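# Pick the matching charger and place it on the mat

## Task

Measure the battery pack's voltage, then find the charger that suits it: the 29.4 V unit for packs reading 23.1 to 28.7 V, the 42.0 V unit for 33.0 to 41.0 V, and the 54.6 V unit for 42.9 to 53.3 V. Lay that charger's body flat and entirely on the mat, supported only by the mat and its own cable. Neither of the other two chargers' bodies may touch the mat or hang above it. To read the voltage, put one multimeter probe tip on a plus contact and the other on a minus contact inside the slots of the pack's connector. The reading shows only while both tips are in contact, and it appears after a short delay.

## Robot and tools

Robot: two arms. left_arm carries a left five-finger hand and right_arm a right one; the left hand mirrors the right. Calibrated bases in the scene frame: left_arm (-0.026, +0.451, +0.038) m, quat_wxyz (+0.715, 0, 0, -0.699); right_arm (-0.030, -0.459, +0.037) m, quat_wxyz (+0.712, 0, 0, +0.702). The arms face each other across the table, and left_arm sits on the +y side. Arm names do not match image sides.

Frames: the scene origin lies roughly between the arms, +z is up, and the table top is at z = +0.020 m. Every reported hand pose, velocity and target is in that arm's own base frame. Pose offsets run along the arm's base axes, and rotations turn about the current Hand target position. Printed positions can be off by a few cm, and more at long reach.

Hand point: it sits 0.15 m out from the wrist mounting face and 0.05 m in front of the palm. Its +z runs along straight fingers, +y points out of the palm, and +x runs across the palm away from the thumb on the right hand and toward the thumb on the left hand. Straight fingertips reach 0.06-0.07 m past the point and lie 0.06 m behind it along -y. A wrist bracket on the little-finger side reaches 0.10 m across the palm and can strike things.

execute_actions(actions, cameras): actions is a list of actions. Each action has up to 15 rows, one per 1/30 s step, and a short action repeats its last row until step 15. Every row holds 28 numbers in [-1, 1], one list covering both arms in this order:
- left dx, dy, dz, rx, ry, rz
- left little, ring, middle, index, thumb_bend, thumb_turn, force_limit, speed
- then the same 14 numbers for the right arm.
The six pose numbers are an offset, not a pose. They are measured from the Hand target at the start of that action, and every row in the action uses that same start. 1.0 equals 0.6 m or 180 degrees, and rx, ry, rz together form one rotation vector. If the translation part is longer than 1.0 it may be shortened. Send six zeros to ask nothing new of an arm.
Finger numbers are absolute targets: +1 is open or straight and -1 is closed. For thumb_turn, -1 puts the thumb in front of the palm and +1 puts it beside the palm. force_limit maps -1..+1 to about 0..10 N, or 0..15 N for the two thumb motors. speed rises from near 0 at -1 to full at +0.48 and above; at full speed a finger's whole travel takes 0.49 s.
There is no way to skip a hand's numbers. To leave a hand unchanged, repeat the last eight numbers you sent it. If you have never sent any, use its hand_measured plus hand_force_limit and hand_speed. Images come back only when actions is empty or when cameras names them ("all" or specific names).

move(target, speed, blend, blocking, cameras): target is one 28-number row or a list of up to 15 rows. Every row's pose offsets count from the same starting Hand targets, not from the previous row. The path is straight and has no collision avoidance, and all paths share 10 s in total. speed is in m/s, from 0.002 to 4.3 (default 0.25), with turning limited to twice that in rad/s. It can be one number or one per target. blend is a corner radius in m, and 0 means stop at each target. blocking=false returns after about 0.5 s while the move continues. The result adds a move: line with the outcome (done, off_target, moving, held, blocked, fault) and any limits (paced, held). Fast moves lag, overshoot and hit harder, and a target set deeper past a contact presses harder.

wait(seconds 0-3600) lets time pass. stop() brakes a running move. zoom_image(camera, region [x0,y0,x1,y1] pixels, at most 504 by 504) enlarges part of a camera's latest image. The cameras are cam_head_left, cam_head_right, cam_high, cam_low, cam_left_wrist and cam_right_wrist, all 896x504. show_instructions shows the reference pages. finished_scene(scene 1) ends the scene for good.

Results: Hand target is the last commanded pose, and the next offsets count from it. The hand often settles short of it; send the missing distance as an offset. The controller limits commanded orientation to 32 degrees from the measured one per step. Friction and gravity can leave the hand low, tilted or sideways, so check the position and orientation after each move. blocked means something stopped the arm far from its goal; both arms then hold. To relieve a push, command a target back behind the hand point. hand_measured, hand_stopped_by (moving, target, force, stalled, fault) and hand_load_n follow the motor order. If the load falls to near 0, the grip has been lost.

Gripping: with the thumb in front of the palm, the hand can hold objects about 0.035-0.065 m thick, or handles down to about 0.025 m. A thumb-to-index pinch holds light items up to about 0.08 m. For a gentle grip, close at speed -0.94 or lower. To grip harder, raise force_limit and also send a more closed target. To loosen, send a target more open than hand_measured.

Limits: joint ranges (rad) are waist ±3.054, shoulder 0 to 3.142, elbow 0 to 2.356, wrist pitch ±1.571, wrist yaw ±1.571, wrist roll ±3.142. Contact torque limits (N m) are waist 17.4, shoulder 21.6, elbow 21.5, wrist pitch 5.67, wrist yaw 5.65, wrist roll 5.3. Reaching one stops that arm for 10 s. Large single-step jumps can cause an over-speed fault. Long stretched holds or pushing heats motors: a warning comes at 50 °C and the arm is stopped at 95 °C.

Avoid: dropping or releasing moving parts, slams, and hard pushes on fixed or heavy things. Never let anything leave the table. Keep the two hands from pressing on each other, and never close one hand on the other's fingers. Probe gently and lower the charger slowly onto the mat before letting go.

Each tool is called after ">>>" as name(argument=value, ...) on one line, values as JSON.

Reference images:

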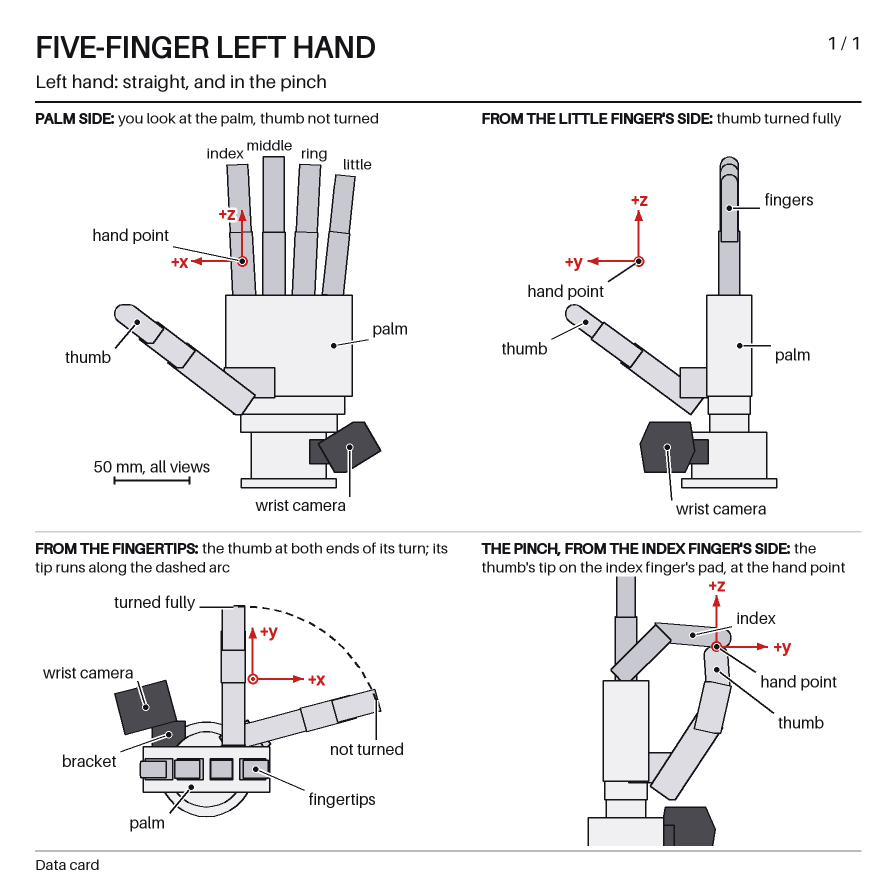

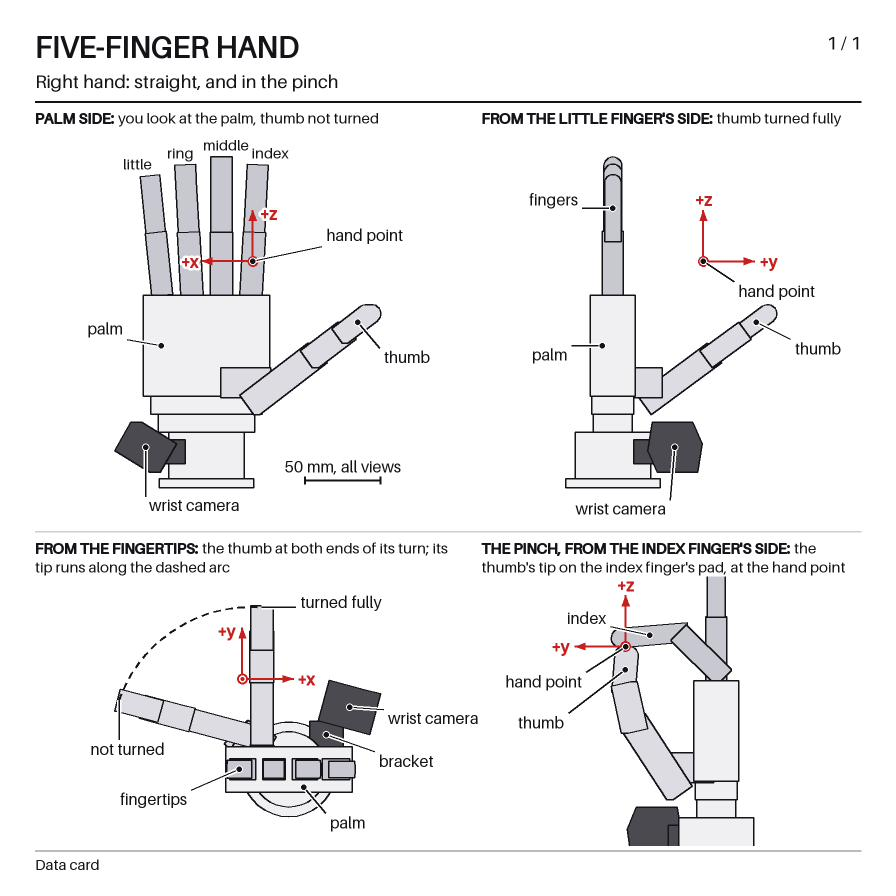

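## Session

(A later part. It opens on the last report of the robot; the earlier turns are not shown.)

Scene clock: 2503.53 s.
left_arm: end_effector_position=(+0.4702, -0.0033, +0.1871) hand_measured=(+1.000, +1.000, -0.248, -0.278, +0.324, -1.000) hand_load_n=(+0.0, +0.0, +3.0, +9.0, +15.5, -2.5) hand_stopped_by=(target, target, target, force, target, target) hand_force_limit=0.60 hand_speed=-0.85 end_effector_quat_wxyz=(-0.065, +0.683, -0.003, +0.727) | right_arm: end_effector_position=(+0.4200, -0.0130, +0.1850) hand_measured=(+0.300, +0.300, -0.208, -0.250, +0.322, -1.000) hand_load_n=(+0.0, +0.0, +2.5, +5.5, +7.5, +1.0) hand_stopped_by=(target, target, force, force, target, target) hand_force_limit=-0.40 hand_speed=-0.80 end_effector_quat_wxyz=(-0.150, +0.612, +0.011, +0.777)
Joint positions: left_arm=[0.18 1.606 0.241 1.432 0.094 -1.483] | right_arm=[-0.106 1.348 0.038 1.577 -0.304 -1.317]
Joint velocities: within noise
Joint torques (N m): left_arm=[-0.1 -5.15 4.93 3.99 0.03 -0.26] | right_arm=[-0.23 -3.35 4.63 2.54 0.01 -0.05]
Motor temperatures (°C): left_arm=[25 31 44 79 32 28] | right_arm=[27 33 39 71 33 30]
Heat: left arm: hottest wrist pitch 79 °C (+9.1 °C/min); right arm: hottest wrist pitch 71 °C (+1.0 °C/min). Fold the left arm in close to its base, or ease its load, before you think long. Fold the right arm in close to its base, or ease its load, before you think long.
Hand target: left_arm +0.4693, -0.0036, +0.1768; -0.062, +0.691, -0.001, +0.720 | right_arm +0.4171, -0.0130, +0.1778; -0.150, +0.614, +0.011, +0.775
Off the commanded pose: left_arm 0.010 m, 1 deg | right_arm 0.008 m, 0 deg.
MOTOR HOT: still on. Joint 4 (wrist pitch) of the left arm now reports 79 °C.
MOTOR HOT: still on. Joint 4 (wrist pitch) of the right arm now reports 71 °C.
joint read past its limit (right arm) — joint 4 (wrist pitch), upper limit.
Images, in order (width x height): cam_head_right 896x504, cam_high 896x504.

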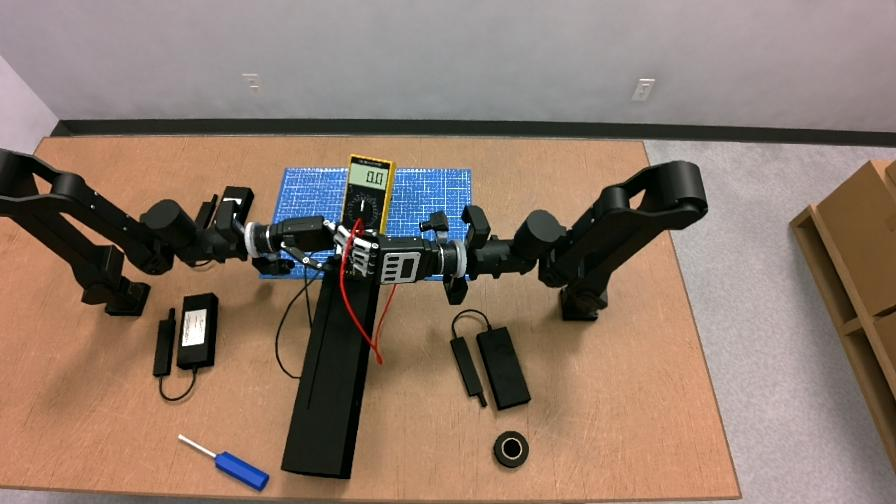

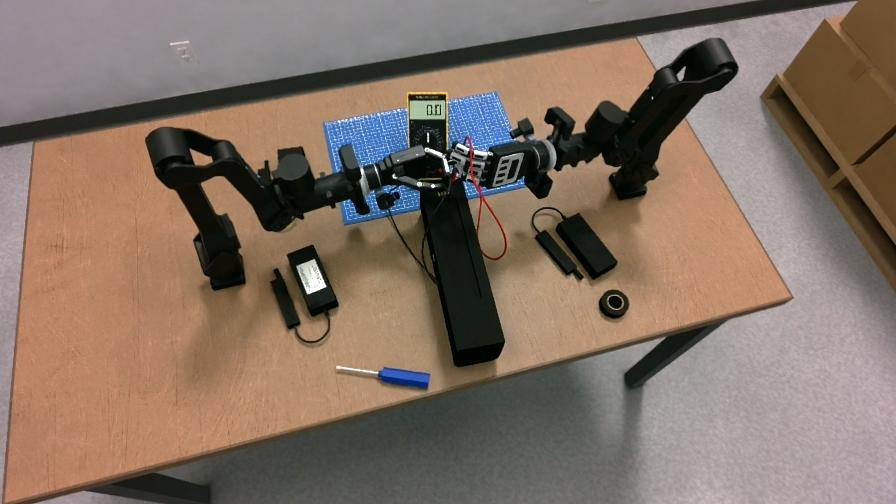

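>>> move(target=[0, 0, -0.005, 0, 0, 0, 1, 1, -0.25, -0.28, 0.32, -1, 0.6, -0.85, 0, 0, 0, 0, 0, 0, 0.3, 0.3, -0.4, -0.4, 0.32, -1, -0.4, -0.8], speed=0.03, cameras=["cam_head_left","cam_low"])

>>> zoom_image(camera="cam_low", region=[390, 10, 490, 80])

>>> zoom_image(camera="cam_head_left", region=[320, 250, 350, 280])

Scene clock: 2520.70 s.
left_arm: end_effector_position=(+0.4703, -0.0033, +0.1841) hand_measured=(+1.000, +1.000, -0.248, -0.278, +0.324, -1.000) hand_load_n=(+0.0, +0.0, +3.5, +9.0, +15.5, -3.0) hand_stopped_by=(target, target, target, force, target, target) hand_force_limit=0.60 hand_speed=-0.85 end_effector_quat_wxyz=(-0.065, +0.683, -0.003, +0.727) | right_arm: end_effector_position=(+0.4200, -0.0130, +0.1850) hand_measured=(+0.300, +0.300, -0.208, -0.250, +0.322, -1.000) hand_load_n=(+0.0, +0.0, +2.5, +5.5, +7.5, +0.5) hand_stopped_by=(target, target, force, force, target, target) hand_force_limit=-0.40 hand_speed=-0.80 end_effector_quat_wxyz=(-0.150, +0.612, +0.011, +0.777)
Joint positions: left_arm=[0.18 1.629 0.238 1.458 0.094 -1.484] | right_arm=[-0.106 1.348 0.038 1.577 -0.304 -1.317]
Joint torques (N m): left_arm=[-0.16 -5.34 4.82 4.05 0.01 -0.24] | right_arm=[-0.23 -3.33 4.62 2.55 0.01 -0.06]
Motor temperatures (°C): left_arm=[25 31 44 85 32 28] | right_arm=[27 33 38 72 33 30]
Heat: left arm: hottest wrist pitch 85 °C (+16.1 °C/min); right arm: hottest wrist pitch 72 °C (+2.0 °C/min). Fold the left arm in close to its base, or ease its load, before you think long. Fold the right arm in close to its base, or ease its load, before you think long.
Hand target: left_arm +0.4693, -0.0036, +0.1739; -0.062, +0.691, -0.001, +0.720 | right_arm +0.4171, -0.0130, +0.1778; -0.150, +0.614, +0.011, +0.775
Off the commanded pose: left_arm 0.010 m, 1 deg | right_arm 0.008 m, 0 deg.
MOTOR HOT: still on. Joint 4 (wrist pitch) of the left arm now reports 85 °C.
MOTOR HOT: still on. Joint 4 (wrist pitch) of the right arm now reports 72 °C.
joint read past its limit (right arm) — joint 4 (wrist pitch), upper limit.
joint sent to its limit (right arm) — joint 4 (wrist pitch), upper limit. The joint targets still meet the commanded pose.
move: off_target (left_arm)

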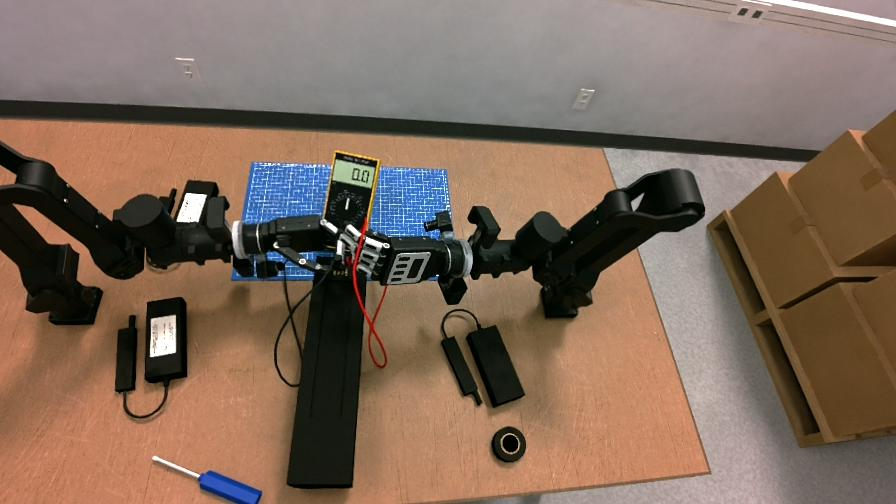

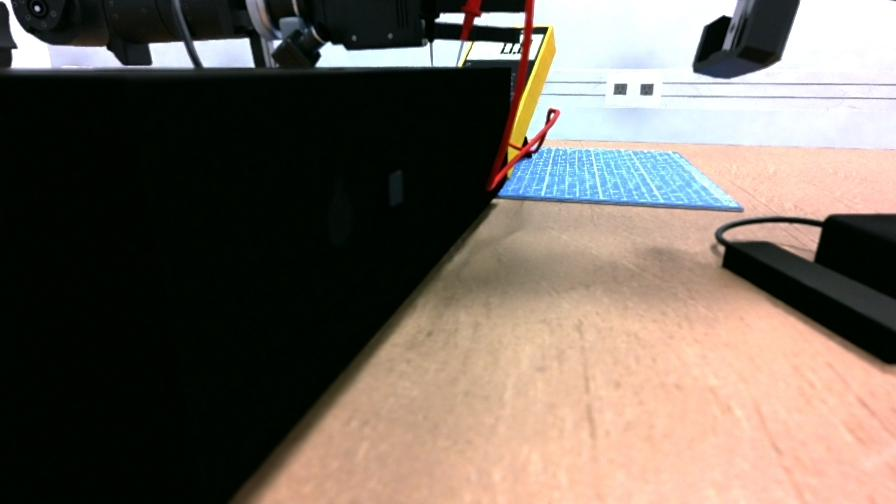

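Scaled by 5.040 from the camera's image (finer frame: 1280x720).

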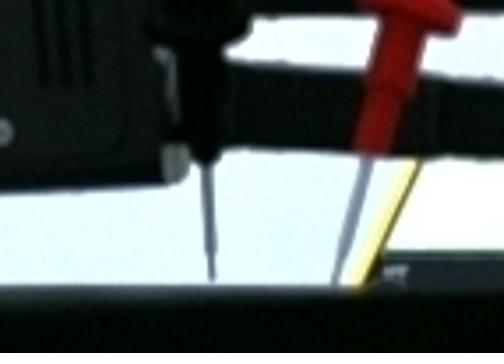

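Scaled by 16.800 from the camera's image (finer frame: 1280x720).

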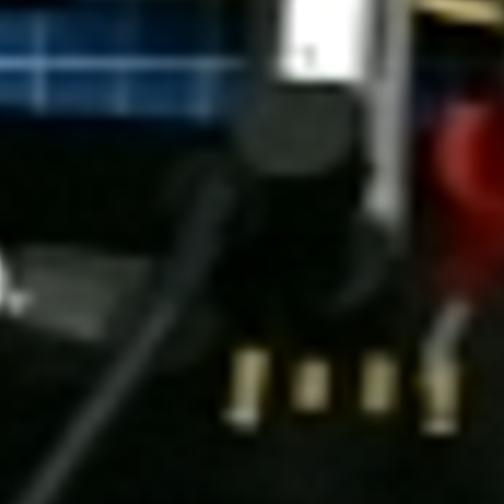

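>>> move(target=[0, 0, -0.003, -0.0005, 0.006, 0, 1, 1, -0.25, -0.28, 0.32, -1, 0.6, -0.85, 0, 0, 0, 0, 0, 0, 0.3, 0.3, -0.4, -0.4, 0.32, -1, -0.4, -0.8], speed=0.03, cameras=["cam_head_left","cam_low"])

>>> zoom_image(camera="cam_low", region=[390, 10, 490, 80])

Scene clock: 2533.67 s.
left_arm: end_effector_position=(+0.4717, -0.0030, +0.1708) hand_measured=(+1.000, +1.000, -0.250, -0.278, +0.324, -1.000) hand_load_n=(+0.0, +0.0, +0.0, +10.5, +11.5, -4.5) hand_stopped_by=(target, target, target, force, target, target) hand_force_limit=0.60 hand_speed=-0.85 end_effector_quat_wxyz=(-0.062, +0.699, -0.001, +0.713) | right_arm: end_effector_position=(+0.4200, -0.0130, +0.1850) hand_measured=(+0.300, +0.300, -0.208, -0.250, +0.322, -1.000) hand_load_n=(+0.0, +0.0, +2.0, +5.0, +7.5, +1.0) hand_stopped_by=(target, target, force, force, target, target) hand_force_limit=-0.40 hand_speed=-0.80 end_effector_quat_wxyz=(-0.150, +0.612, +0.011, +0.777)
Joint positions: left_arm=[0.18 1.622 0.238 1.407 0.094 -1.484] | right_arm=[-0.106 1.348 0.038 1.577 -0.304 -1.317]
Joint torques (N m): left_arm=[0.22 -8.28 5.27 3.7 0.05 -0.14] | right_arm=[-0.21 -3.33 4.63 2.57 0 -0.05]
Motor temperatures (°C): left_arm=[25 31 43 86 32 28] | right_arm=[27 33 38 72 33 30]
Heat: left arm: hottest wrist pitch 86 °C (+10.1 °C/min); right arm: hottest wrist pitch 72 °C (+1.0 °C/min). Fold the left arm in close to its base, or ease its load, before you think long. Fold the right arm in close to its base, or ease its load, before you think long.
Hand target: left_arm +0.4693, -0.0036, +0.1721; -0.062, +0.698, -0.001, +0.713 | right_arm +0.4171, -0.0130, +0.1778; -0.150, +0.614, +0.011, +0.775
Off the commanded pose: left_arm 0.003 m, 0 deg | right_arm 0.008 m, 0 deg.
MOTOR HOT: still on. Joint 4 (wrist pitch) of the left arm now reports 86 °C.
MOTOR HOT: still on. Joint 4 (wrist pitch) of the right arm now reports 72 °C.
joint read past its limit (right arm) — joint 4 (wrist pitch), upper limit.
joint sent to its limit (right arm) — joint 4 (wrist pitch), upper limit. The joint targets still meet the commanded pose.
move: done

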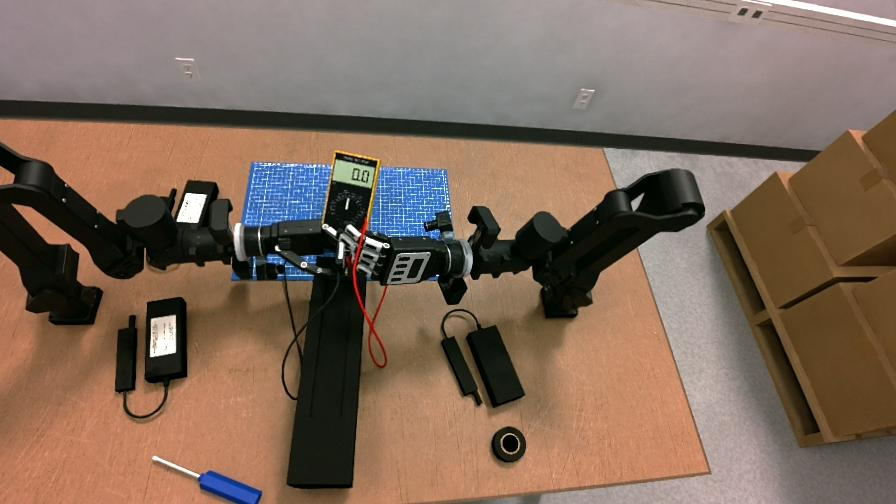

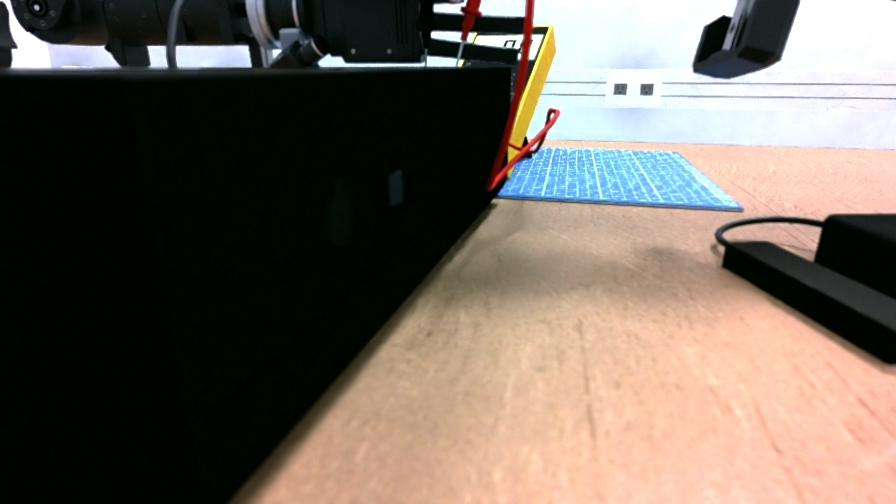

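Scaled by 5.040 from the camera's image (finer frame: 1280x720).

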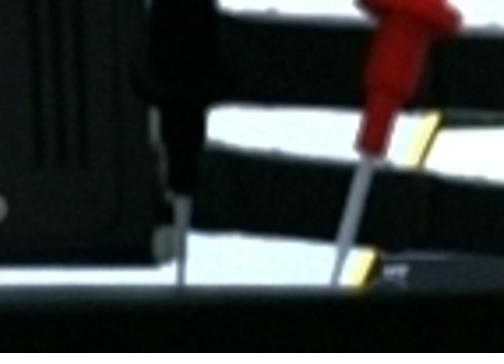

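>>> move(target=[0, 0, 0.04, 0, 0, 0, 1, 1, -0.25, -0.28, 0.32, -1, 0.6, -0.85, 0, 0, 0, 0, 0, 0, 0.3, 0.3, -0.4, -0.4, 0.32, -1, -0.4, -0.8], speed=0.04, cameras=["cam_head_left","cam_low","cam_high"])

>>> zoom_image(camera="cam_low", region=[390, 0, 490, 80])

>>> zoom_image(camera="cam_head_left", region=[295, 205, 365, 285])

Scene clock: 2541.03 s.
left_arm: end_effector_position=(+0.4684, -0.0036, +0.1856) hand_measured=(+1.000, +1.000, -0.250, -0.278, +0.324, -1.000) hand_load_n=(+0.0, +0.0, +0.0, +10.0, +12.0, -4.5) hand_stopped_by=(target, target, target, force, target, target) hand_force_limit=0.60 hand_speed=-0.85 end_effector_quat_wxyz=(-0.061, +0.706, -0.001, +0.706) | right_arm: end_effector_position=(+0.4200, -0.0130, +0.1850) hand_measured=(+0.300, +0.300, -0.208, -0.250, +0.322, -1.000) hand_load_n=(-0.5, +0.0, +2.0, +5.0, +7.5, +1.0) hand_stopped_by=(target, target, force, force, target, target) hand_force_limit=-0.40 hand_speed=-0.80 end_effector_quat_wxyz=(-0.150, +0.612, +0.011, +0.777)
Joint positions: left_arm=[0.18 1.454 0.254 1.203 0.094 -1.484] | right_arm=[-0.106 1.348 0.038 1.577 -0.304 -1.317]
Joint torques (N m): left_arm=[0.17 -7.66 8.69 3.77 0.02 -0.17] | right_arm=[-0.24 -3.33 4.6 2.54 0 -0.05]
Motor temperatures (°C): left_arm=[25 32 42 85 32 28] | right_arm=[27 33 38 72 33 30]
Heat: left arm: hottest wrist pitch 85 °C (+10.2 °C/min); right arm: hottest wrist pitch 72 °C (+1.0 °C/min). Fold the left arm in close to its base, or ease its load, before you think long. Fold the right arm in close to its base, or ease its load, before you think long.
Hand target: left_arm +0.4693, -0.0036, +0.1961; -0.062, +0.698, -0.001, +0.713 | right_arm +0.4171, -0.0130, +0.1778; -0.150, +0.614, +0.011, +0.775
Off the commanded pose: left_arm 0.011 m, 1 deg | right_arm 0.008 m, 0 deg.
MOTOR HOT: still on. Joint 4 (wrist pitch) of the left arm now reports 85 °C.
MOTOR HOT: still on. Joint 4 (wrist pitch) of the right arm now reports 72 °C.
joint read past its limit (right arm) — joint 4 (wrist pitch), upper limit.
joint sent to its limit (right arm) — joint 4 (wrist pitch), upper limit. The joint targets still meet the commanded pose.
move: off_target (left_arm)
Images, in order (width x height): cam_head_left 896x504, cam_high 896x504, cam_low 896x504.

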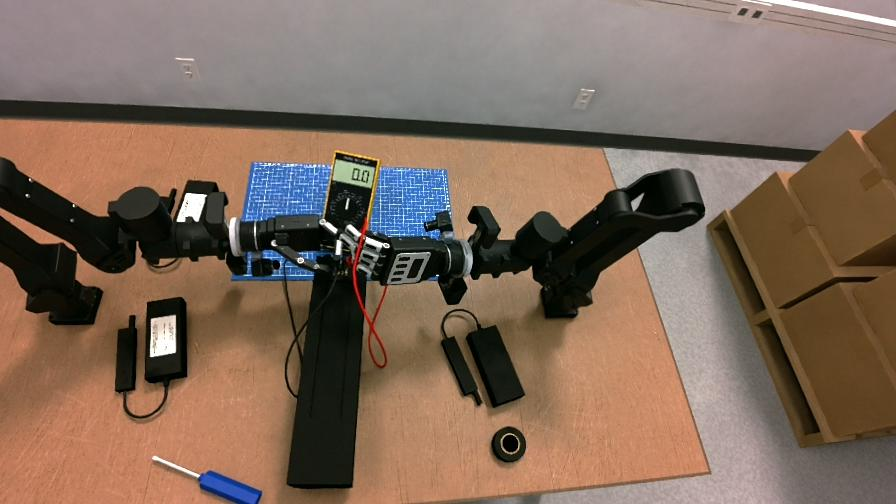

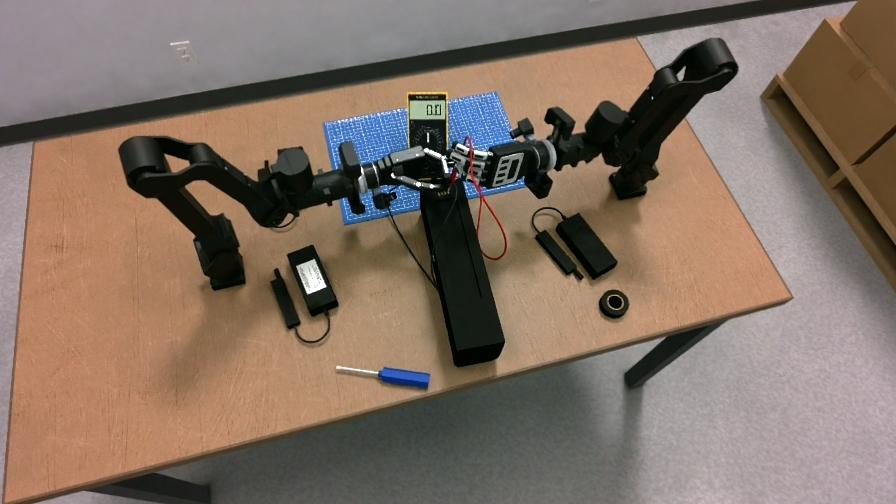

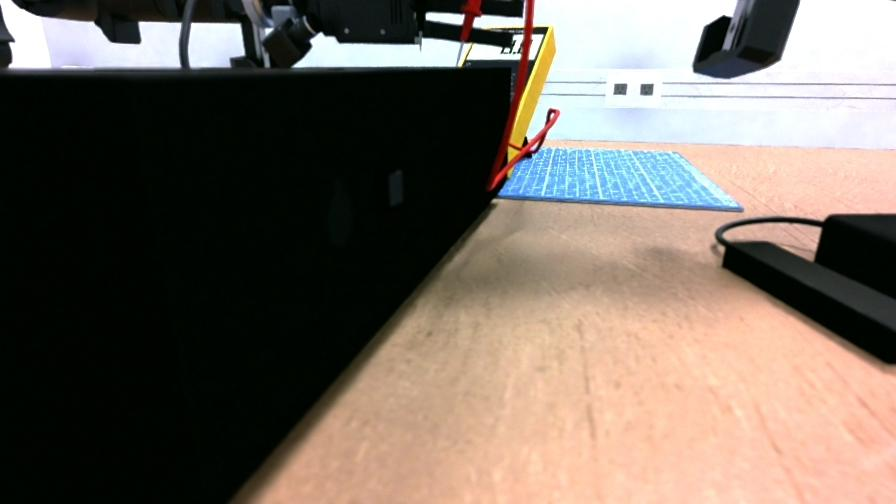

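Scaled by 5.040 from the camera's image (finer frame: 1280x720).

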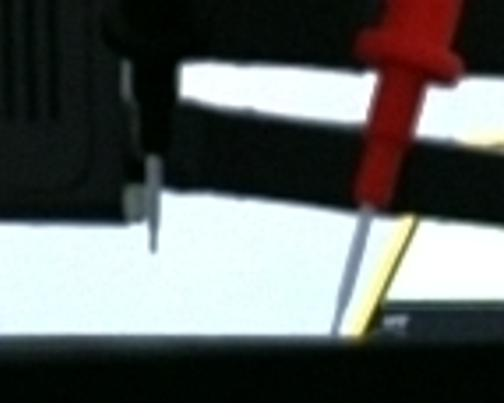

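Scaled by 6.300 from the camera's image (finer frame: 1280x720).

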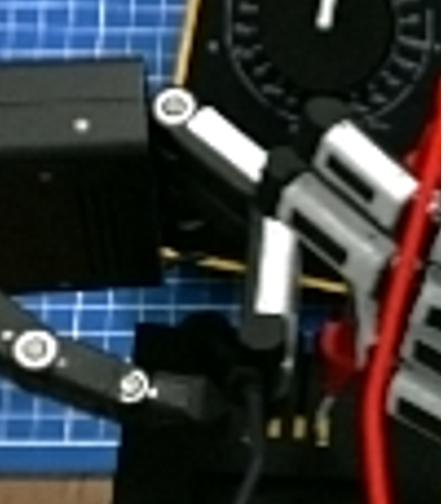

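>>> move(target=[[0, 0, 0.05, 0, 0, 0, 1, 1, -0.25, -0.28, 0.32, -1, 0.6, -0.85, 0, 0, 0, 0, 0, 0, 0.3, 0.3, -0.4, -0.4, 0.32, -1, -0.4, -0.8], [-0.07, 0, 0.08, 0, 0, 0, 1, 1, -0.25, -0.28, 0.32, -1, 0.6, -0.85, 0, 0, 0, 0, 0, 0, 0.3, 0.3, -0.4, -0.4, 0.32, -1, -0.4, -0.8], [-0.2405, -0.0797, -0.03, 0.4556, 0.157, -0.0926, 1, 1, -0.25, -0.28, 0.32, -1, 0.6, -0.85, 0, 0, 0, 0, 0, 0, 0.3, 0.3, -0.4, -0.4, 0.32, -1, -0.4, -0.8]], speed=[0.08, 0.1, 0.15], blend=[0.01, 0.02, 0], cameras=["cam_head_left","cam_low","cam_left_wrist"])

Scene clock: 2563.23 s.
left_arm: end_effector_position=(+0.3237, -0.0506, +0.1736) hand_measured=(+1.000, +1.000, -0.250, -0.278, +0.324, -1.000) hand_load_n=(+0.0, +0.0, +0.0, +10.0, +12.5, -3.5) hand_stopped_by=(target, target, target, force, target, target) hand_force_limit=0.60 hand_speed=-0.85 end_effector_quat_wxyz=(-0.400, +0.622, -0.568, +0.362) | right_arm: end_effector_position=(+0.4200, -0.0130, +0.1850) hand_measured=(+0.300, +0.300, -0.208, -0.250, +0.322, -1.000) hand_load_n=(+0.0, +0.0, +2.5, +5.5, +7.5, +1.0) hand_stopped_by=(target, target, force, force, target, target) hand_force_limit=-0.40 hand_speed=-0.80 end_effector_quat_wxyz=(-0.150, +0.612, +0.011, +0.777)
Joint positions: left_arm=[-0.368 0.707 0.854 -0.621 -0.418 -0.201] | right_arm=[-0.106 1.348 0.038 1.577 -0.304 -1.317]
Joint torques (N m): left_arm=[-0.21 -2.06 11.1 3.29 -0.44 0.05] | right_arm=[-0.23 -3.33 4.62 2.56 0.01 -0.04]
Motor temperatures (°C): left_arm=[25 33 46 80 32 28] | right_arm=[27 33 38 73 33 30]
Heat: left arm: hottest wrist pitch 80 °C (+1.0 °C/min); right arm: hottest wrist pitch 73 °C (+2.0 °C/min). Fold the left arm in close to its base, or ease its load, before you think long. Fold the right arm in close to its base, or ease its load, before you think long.
Hand target: left_arm +0.3250, -0.0514, +0.1782; -0.402, +0.620, -0.567, +0.364 | right_arm +0.4171, -0.0130, +0.1778; -0.150, +0.614, +0.011, +0.775
Off the commanded pose: left_arm 0.005 m, 0 deg | right_arm 0.008 m, 0 deg.
MOTOR HOT: still on. Joint 4 (wrist pitch) of the left arm now reports 80 °C.
MOTOR HOT: still on. Joint 4 (wrist pitch) of the right arm now reports 73 °C.
joint read past its limit (right arm) — joint 4 (wrist pitch), upper limit.
joint sent to its limit (right arm) — joint 4 (wrist pitch), upper limit. The joint targets still meet the commanded pose.
move: done

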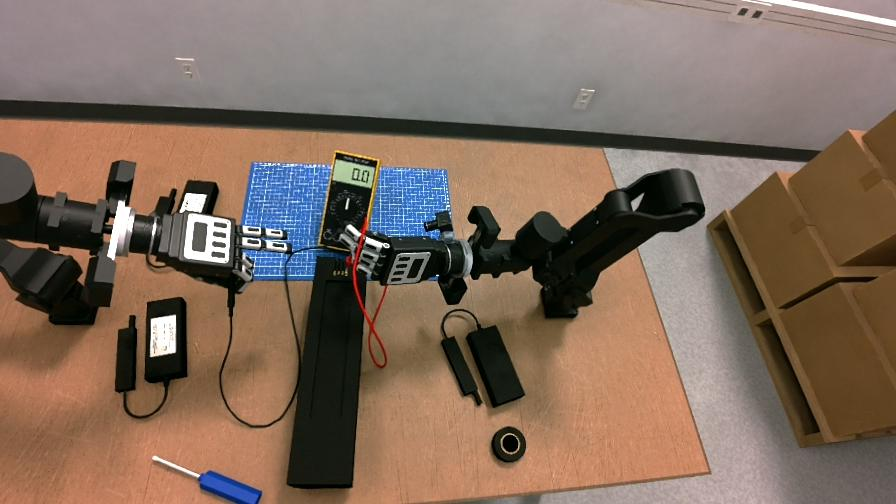

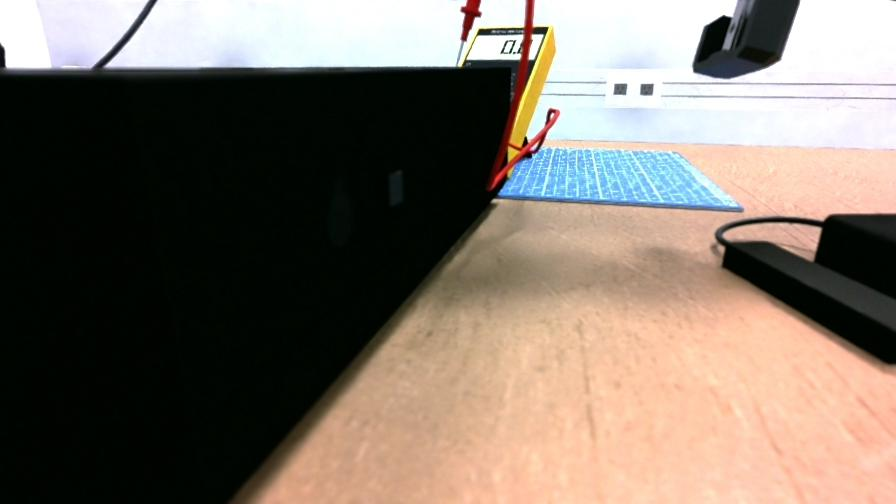

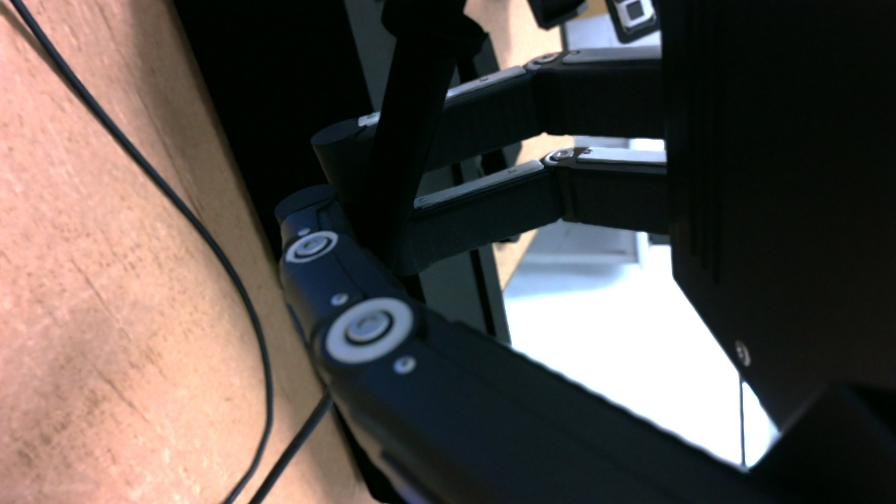

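>>> move(target=[[0, 0, -0.25, 0, 0, 0, 1, 1, -0.25, -0.28, 0.32, -1, 0.6, -0.85, 0, 0, 0, 0, 0, 0, 0.3, 0.3, -0.4, -0.4, 0.32, -1, -0.4, -0.8]], speed=[0.12], cameras=["cam_head_left","cam_left_wrist"])

>>> zoom_image(camera="cam_head_left", region=[200, 230, 310, 320])

Scene clock: 2581.00 s.
left_arm: end_effector_position=(+0.3284, -0.0524, +0.0386) hand_measured=(+1.000, +1.000, -0.250, -0.278, +0.324, -1.000) hand_load_n=(-0.5, -0.5, +0.0, +10.0, +12.5, -3.5) hand_stopped_by=(target, target, target, force, target, target) hand_force_limit=0.60 hand_speed=-0.85 end_effector_quat_wxyz=(-0.405, +0.619, -0.561, +0.372) | right_arm: end_effector_position=(+0.4200, -0.0130, +0.1850) hand_measured=(+0.300, +0.300, -0.208, -0.250, +0.322, -1.000) hand_load_n=(+0.0, +0.0, +2.5, +5.5, +7.5, +0.5) hand_stopped_by=(target, target, force, force, target, target) hand_force_limit=-0.40 hand_speed=-0.80 end_effector_quat_wxyz=(-0.150, +0.612, +0.011, +0.777)
Joint positions: left_arm=[-0.37 0.597 0.262 -0.112 -0.42 -0.201] | right_arm=[-0.106 1.348 0.038 1.577 -0.304 -1.317]
Joint torques (N m): left_arm=[0.03 -1.88 7.63 3.62 -0.38 0.01] | right_arm=[-0.21 -3.32 4.62 2.56 0.01 -0.06]
Motor temperatures (°C): left_arm=[25 31 51 73 32 28] | right_arm=[27 33 37 73 33 30]
Heat: left arm: hottest wrist pitch 73 °C (-12.0 °C/min); right arm: hottest wrist pitch 73 °C (+1.0 °C/min). Fold the left arm in close to its base, or ease its load, before you think long. Fold the right arm in close to its base, or ease its load, before you think long.
Hand target: left_arm +0.3250, -0.0513, +0.0282; -0.402, +0.620, -0.567, +0.364 | right_arm +0.4171, -0.0130, +0.1778; -0.150, +0.614, +0.011, +0.775
Off the commanded pose: left_arm 0.011 m, 1 deg | right_arm 0.008 m, 0 deg.
MOTOR HOT: still on. Joint 4 (wrist pitch) of the left arm now reports 73 °C.
MOTOR HOT: still on. Joint 4 (wrist pitch) of the right arm now reports 73 °C.
joint read past its limit (right arm) — joint 4 (wrist pitch), upper limit.
joint sent to its limit (right arm) — joint 4 (wrist pitch), upper limit. The joint targets still meet the commanded pose.
move: off_target (left_arm)

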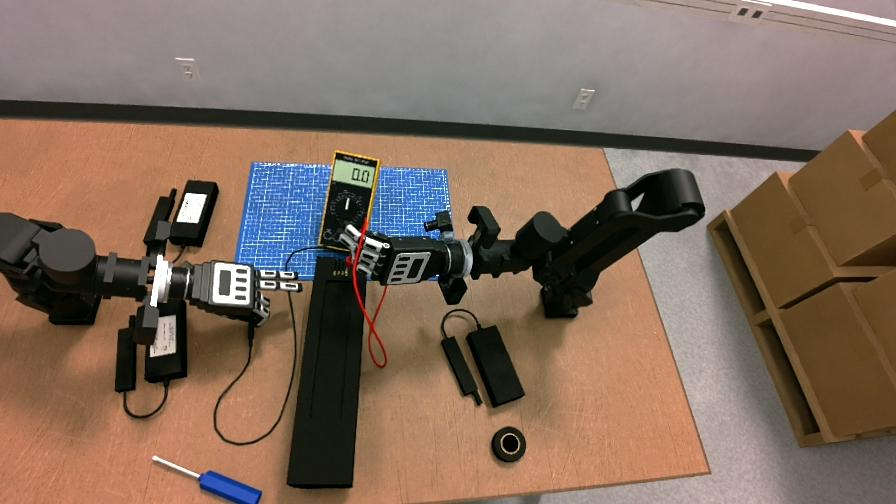

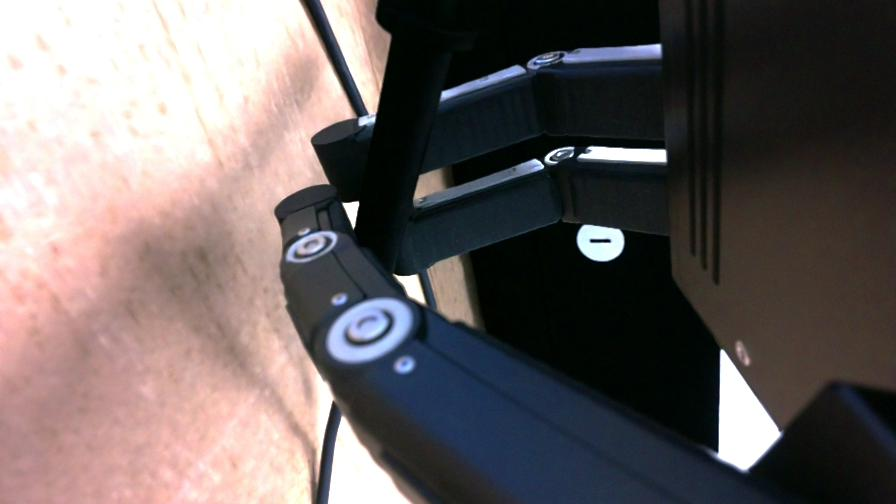

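Scaled by 4.582 from the camera's image (finer frame: 1280x720).

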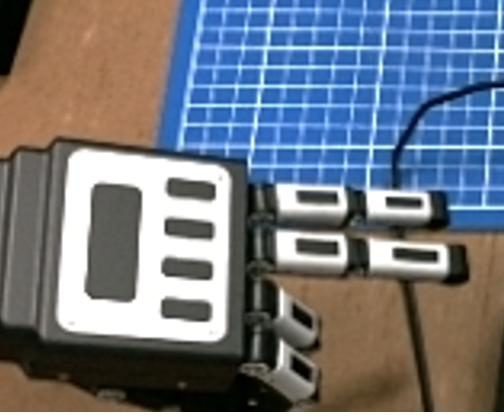

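>>> move(target=[[0, 0, -0.0386, 0, 0, 0, 1, 1, -0.25, -0.28, 0.32, -1, 0.6, -0.85, 0, 0, 0, 0, 0, 0, 0.3, 0.3, -0.4, -0.4, 0.32, -1, -0.4, -0.8]], speed=[0.03], cameras=["cam_left_wrist"])

Scene clock: 2595.70 s.
left_arm: end_effector_position=(+0.3296, -0.0524, +0.0169) hand_measured=(+1.000, +1.000, -0.250, -0.278, +0.324, -1.000) hand_load_n=(+0.0, +0.0, +2.0, +9.0, +13.5, -3.0) hand_stopped_by=(target, target, target, force, target, target) hand_force_limit=0.60 hand_speed=-0.85 end_effector_quat_wxyz=(-0.406, +0.619, -0.560, +0.373) | right_arm: end_effector_position=(+0.4200, -0.0130, +0.1850) hand_measured=(+0.300, +0.300, -0.208, -0.250, +0.322, -1.000) hand_load_n=(+0.0, +0.0, +2.5, +5.0, +7.5, +1.0) hand_stopped_by=(target, target, force, force, target, target) hand_force_limit=-0.40 hand_speed=-0.80 end_effector_quat_wxyz=(-0.150, +0.612, +0.011, +0.777)
Joint positions: left_arm=[-0.37 0.632 0.175 0.013 -0.422 -0.201] | right_arm=[-0.106 1.348 0.038 1.577 -0.304 -1.317]
Joint torques (N m): left_arm=[-0.33 -1.67 7.52 3.56 -0.34 0.05] | right_arm=[-0.23 -3.32 4.59 2.55 0 -0.05]
Motor temperatures (°C): left_arm=[25 31 48 77 32 28] | right_arm=[27 33 37 73 32 30]
Heat: left arm: hottest wrist pitch 77 °C (-9.0 °C/min); right arm: hottest wrist pitch 73 °C (+1.0 °C/min). Fold the left arm in close to its base, or ease its load, before you think long. Fold the right arm in close to its base, or ease its load, before you think long.
Hand target: left_arm +0.3251, -0.0513, +0.0051; -0.402, +0.620, -0.567, +0.364 | right_arm +0.4171, -0.0130, +0.1778; -0.150, +0.614, +0.011, +0.775
Off the commanded pose: left_arm 0.013 m, 1 deg | right_arm 0.008 m, 0 deg.
MOTOR HOT: still on. Joint 4 (wrist pitch) of the left arm now reports 77 °C.
MOTOR HOT: still on. Joint 4 (wrist pitch) of the right arm now reports 73 °C.
joint read past its limit (right arm) — joint 4 (wrist pitch), upper limit.
joint sent to its limit (right arm) — joint 4 (wrist pitch), upper limit. The joint targets still meet the commanded pose.
move: off_target (left_arm)

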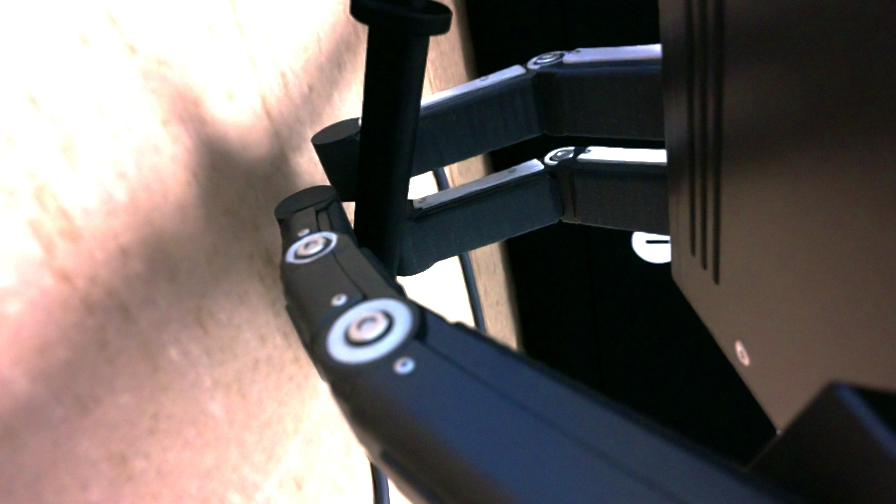

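>>> move(target=[[0, 0, -0.0168, 0, 0, 0, 1, 1, -0.25, -0.28, 0.32, -1, 0.6, -0.85, 0, 0, 0, 0, 0, 0, 0.3, 0.3, -0.4, -0.4, 0.32, -1, -0.4, -0.8]], speed=[0.03], cameras=["cam_left_wrist"])

Scene clock: 2601.97 s.
left_arm: end_effector_position=(+0.3298, -0.0524, +0.0067) hand_measured=(+1.000, +1.000, -0.250, -0.278, +0.324, -1.000) hand_load_n=(+0.0, +0.0, +3.0, +7.0, +12.0, -1.5) hand_stopped_by=(target, target, target, force, target, target) hand_force_limit=0.60 hand_speed=-0.85 end_effector_quat_wxyz=(-0.406, +0.619, -0.560, +0.373) | right_arm: end_effector_position=(+0.4200, -0.0130, +0.1850) hand_measured=(+0.300, +0.300, -0.208, -0.250, +0.322, -1.000) hand_load_n=(+0.0, +0.5, +2.5, +5.5, +7.5, +0.5) hand_stopped_by=(target, target, force, force, target, target) hand_force_limit=-0.40 hand_speed=-0.80 end_effector_quat_wxyz=(-0.150, +0.612, +0.011, +0.777)
Joint positions: left_arm=[-0.37 0.66 0.137 0.078 -0.422 -0.201] | right_arm=[-0.106 1.348 0.038 1.577 -0.304 -1.317]
Joint torques (N m): left_arm=[-0.1 -1.93 7.59 3.52 -0.34 0.03] | right_arm=[-0.23 -3.33 4.6 2.56 0 -0.05]
Motor temperatures (°C): left_arm=[25 30 48 76 32 28] | right_arm=[27 33 37 74 32 30]
Heat: left arm: hottest wrist pitch 76 °C (-8.0 °C/min); right arm: hottest wrist pitch 74 °C (+2.0 °C/min). Fold the left arm in close to its base, or ease its load, before you think long. Fold the right arm in close to its base, or ease its load, before you think long.
Hand target: left_arm +0.3250, -0.0513, -0.0052; -0.402, +0.620, -0.567, +0.364 | right_arm +0.4171, -0.0130, +0.1778; -0.150, +0.614, +0.011, +0.775
Off the commanded pose: left_arm 0.013 m, 1 deg | right_arm 0.008 m, 0 deg.
MOTOR HOT: still on. Joint 4 (wrist pitch) of the left arm now reports 76 °C.
MOTOR HOT: still on. Joint 4 (wrist pitch) of the right arm now reports 74 °C.
joint read past its limit (right arm) — joint 4 (wrist pitch), upper limit.
joint sent to its limit (right arm) — joint 4 (wrist pitch), upper limit. The joint targets still meet the commanded pose.
move: off_target (left_arm)

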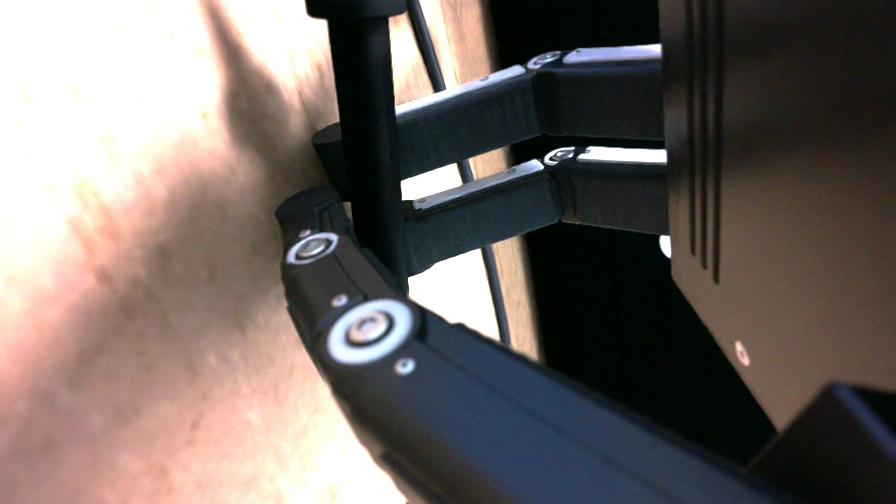

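>>> move(target=[[0, 0, -0.007, 0, 0, 0, 1, 1, -0.25, -0.28, 0.32, -1, 0.6, -0.85, 0, 0, 0, 0, 0, 0, 0.3, 0.3, -0.4, -0.4, 0.32, -1, -0.4, -0.8]], speed=[0.03], cameras=["cam_left_wrist"])

Scene clock: 2607.30 s.
left_arm: end_effector_position=(+0.3312, -0.0529, +0.0052) hand_measured=(+1.000, +1.000, -0.250, -0.278, +0.324, -1.000) hand_load_n=(+0.0, +0.0, +2.5, +7.0, +12.0, -1.5) hand_stopped_by=(target, target, target, force, target, target) hand_force_limit=0.60 hand_speed=-0.85 end_effector_quat_wxyz=(-0.407, +0.618, -0.558, +0.376) | right_arm: end_effector_position=(+0.4200, -0.0130, +0.1850) hand_measured=(+0.300, +0.300, -0.208, -0.250, +0.322, -1.000) hand_load_n=(+0.0, +0.0, +2.5, +5.0, +7.5, +0.5) hand_stopped_by=(target, target, force, force, target, target) hand_force_limit=-0.40 hand_speed=-0.80 end_effector_quat_wxyz=(-0.150, +0.612, +0.011, +0.777)
Joint positions: left_arm=[-0.37 0.671 0.125 0.11 -0.423 -0.201] | right_arm=[-0.106 1.348 0.038 1.577 -0.304 -1.317]
Joint torques (N m): left_arm=[-0.49 -1.48 7.06 3.35 -0.32 0] | right_arm=[-0.23 -3.33 4.59 2.55 -0.01 -0.06]
Motor temperatures (°C): left_arm=[25 30 47 75 32 28] | right_arm=[27 33 37 74 32 30]
Heat: left arm: hottest wrist pitch 75 °C (-8.1 °C/min); right arm: hottest wrist pitch 74 °C (+2.0 °C/min). Fold the left arm in close to its base, or ease its load, before you think long. Fold the right arm in close to its base, or ease its load, before you think long.
Hand target: left_arm +0.3249, -0.0513, -0.0095; -0.402, +0.620, -0.567, +0.363 | right_arm +0.4171, -0.0130, +0.1778; -0.150, +0.614, +0.011, +0.775
Off the commanded pose: left_arm 0.016 m, 2 deg | right_arm 0.008 m, 0 deg.
MOTOR HOT: still on. Joint 4 (wrist pitch) of the left arm now reports 75 °C.
MOTOR HOT: still on. Joint 4 (wrist pitch) of the right arm now reports 74 °C.
joint read past its limit (right arm) — joint 4 (wrist pitch), upper limit.
joint sent to its limit (right arm) — joint 4 (wrist pitch), upper limit. The joint targets still meet the commanded pose.
move: off_target (left_arm)

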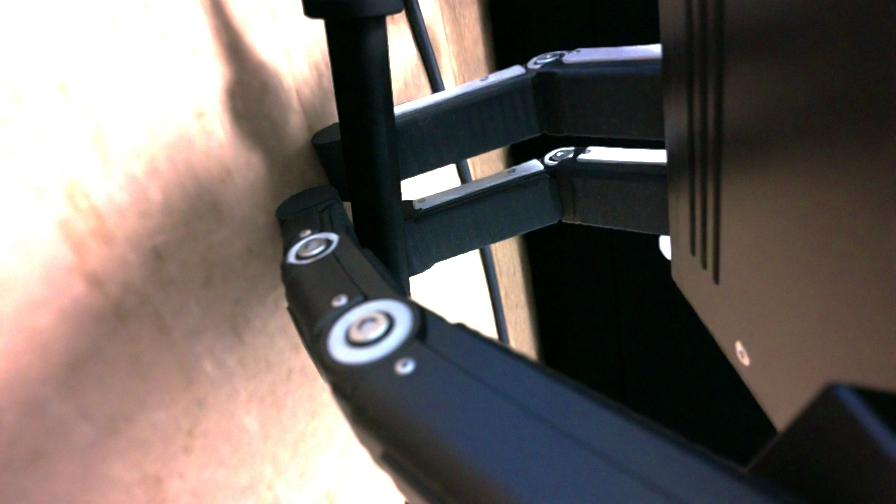

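>>> move(target=[[0, 0, 0, 0, 0, 0, 1, 1, -0.28, -0.31, 0.29, -1, 0.8, -0.9, 0, 0, 0, 0, 0, 0, 0.3, 0.3, -0.4, -0.4, 0.32, -1, -0.4, -0.8]], speed=[0.03], cameras=["cam_left_wrist"])

Scene clock: 2612.60 s.
left_arm: end_effector_position=(+0.3317, -0.0531, +0.0058) hand_measured=(+1.000, +1.000, -0.278, -0.296, +0.324, -1.000) hand_load_n=(+0.0, +0.0, +7.5, +7.5, +17.0, -1.0) hand_stopped_by=(target, target, target, force, force, target) hand_force_limit=0.80 hand_speed=-0.90 end_effector_quat_wxyz=(-0.407, +0.618, -0.557, +0.377) | right_arm: end_effector_position=(+0.4200, -0.0130, +0.1850) hand_measured=(+0.300, +0.300, -0.208, -0.250, +0.322, -1.000) hand_load_n=(+0.0, +0.0, +2.5, +5.5, +7.5, +0.5) hand_stopped_by=(target, target, force, force, target, target) hand_force_limit=-0.40 hand_speed=-0.80 end_effector_quat_wxyz=(-0.150, +0.612, +0.011, +0.777)
Joint positions: left_arm=[-0.37 0.673 0.125 0.114 -0.423 -0.201] | right_arm=[-0.106 1.348 0.038 1.577 -0.304 -1.317]
Joint torques (N m): left_arm=[-0.34 -1.35 7.22 3.22 -0.26 0.07] | right_arm=[-0.2 -3.37 4.59 2.55 0 -0.06]
Motor temperatures (°C): left_arm=[25 30 47 76 32 28] | right_arm=[27 33 37 74 32 30]
Heat: left arm: hottest wrist pitch 76 °C (-6.0 °C/min); right arm: hottest wrist pitch 74 °C (+2.0 °C/min). Fold the left arm in close to its base, or ease its load, before you think long. Fold the right arm in close to its base, or ease its load, before you think long.
Hand target: left_arm +0.3250, -0.0513, -0.0094; -0.402, +0.620, -0.567, +0.364 | right_arm +0.4171, -0.0130, +0.1778; -0.150, +0.614, +0.011, +0.775
Off the commanded pose: left_arm 0.017 m, 2 deg | right_arm 0.008 m, 0 deg.
MOTOR HOT: still on. Joint 4 (wrist pitch) of the left arm now reports 76 °C.
MOTOR HOT: still on. Joint 4 (wrist pitch) of the right arm now reports 74 °C.
joint read past its limit (right arm) — joint 4 (wrist pitch), upper limit.
joint sent to its limit (right arm) — joint 4 (wrist pitch), upper limit. The joint targets still meet the commanded pose.
move: done

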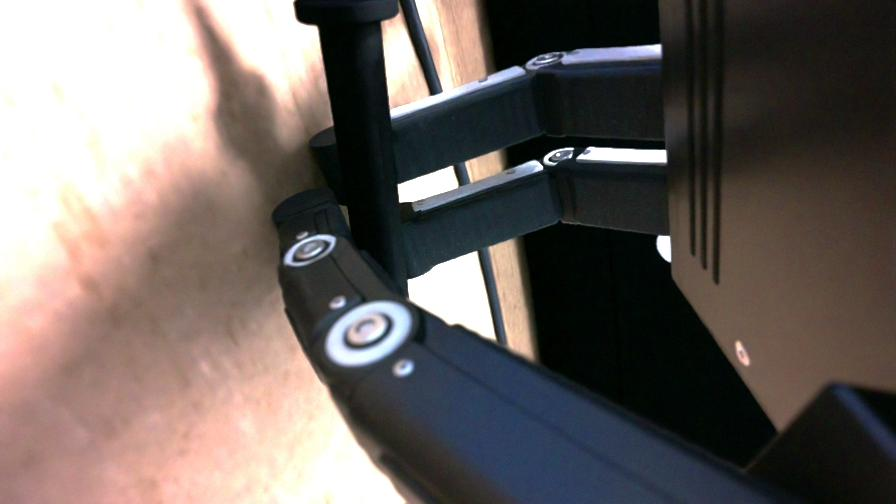

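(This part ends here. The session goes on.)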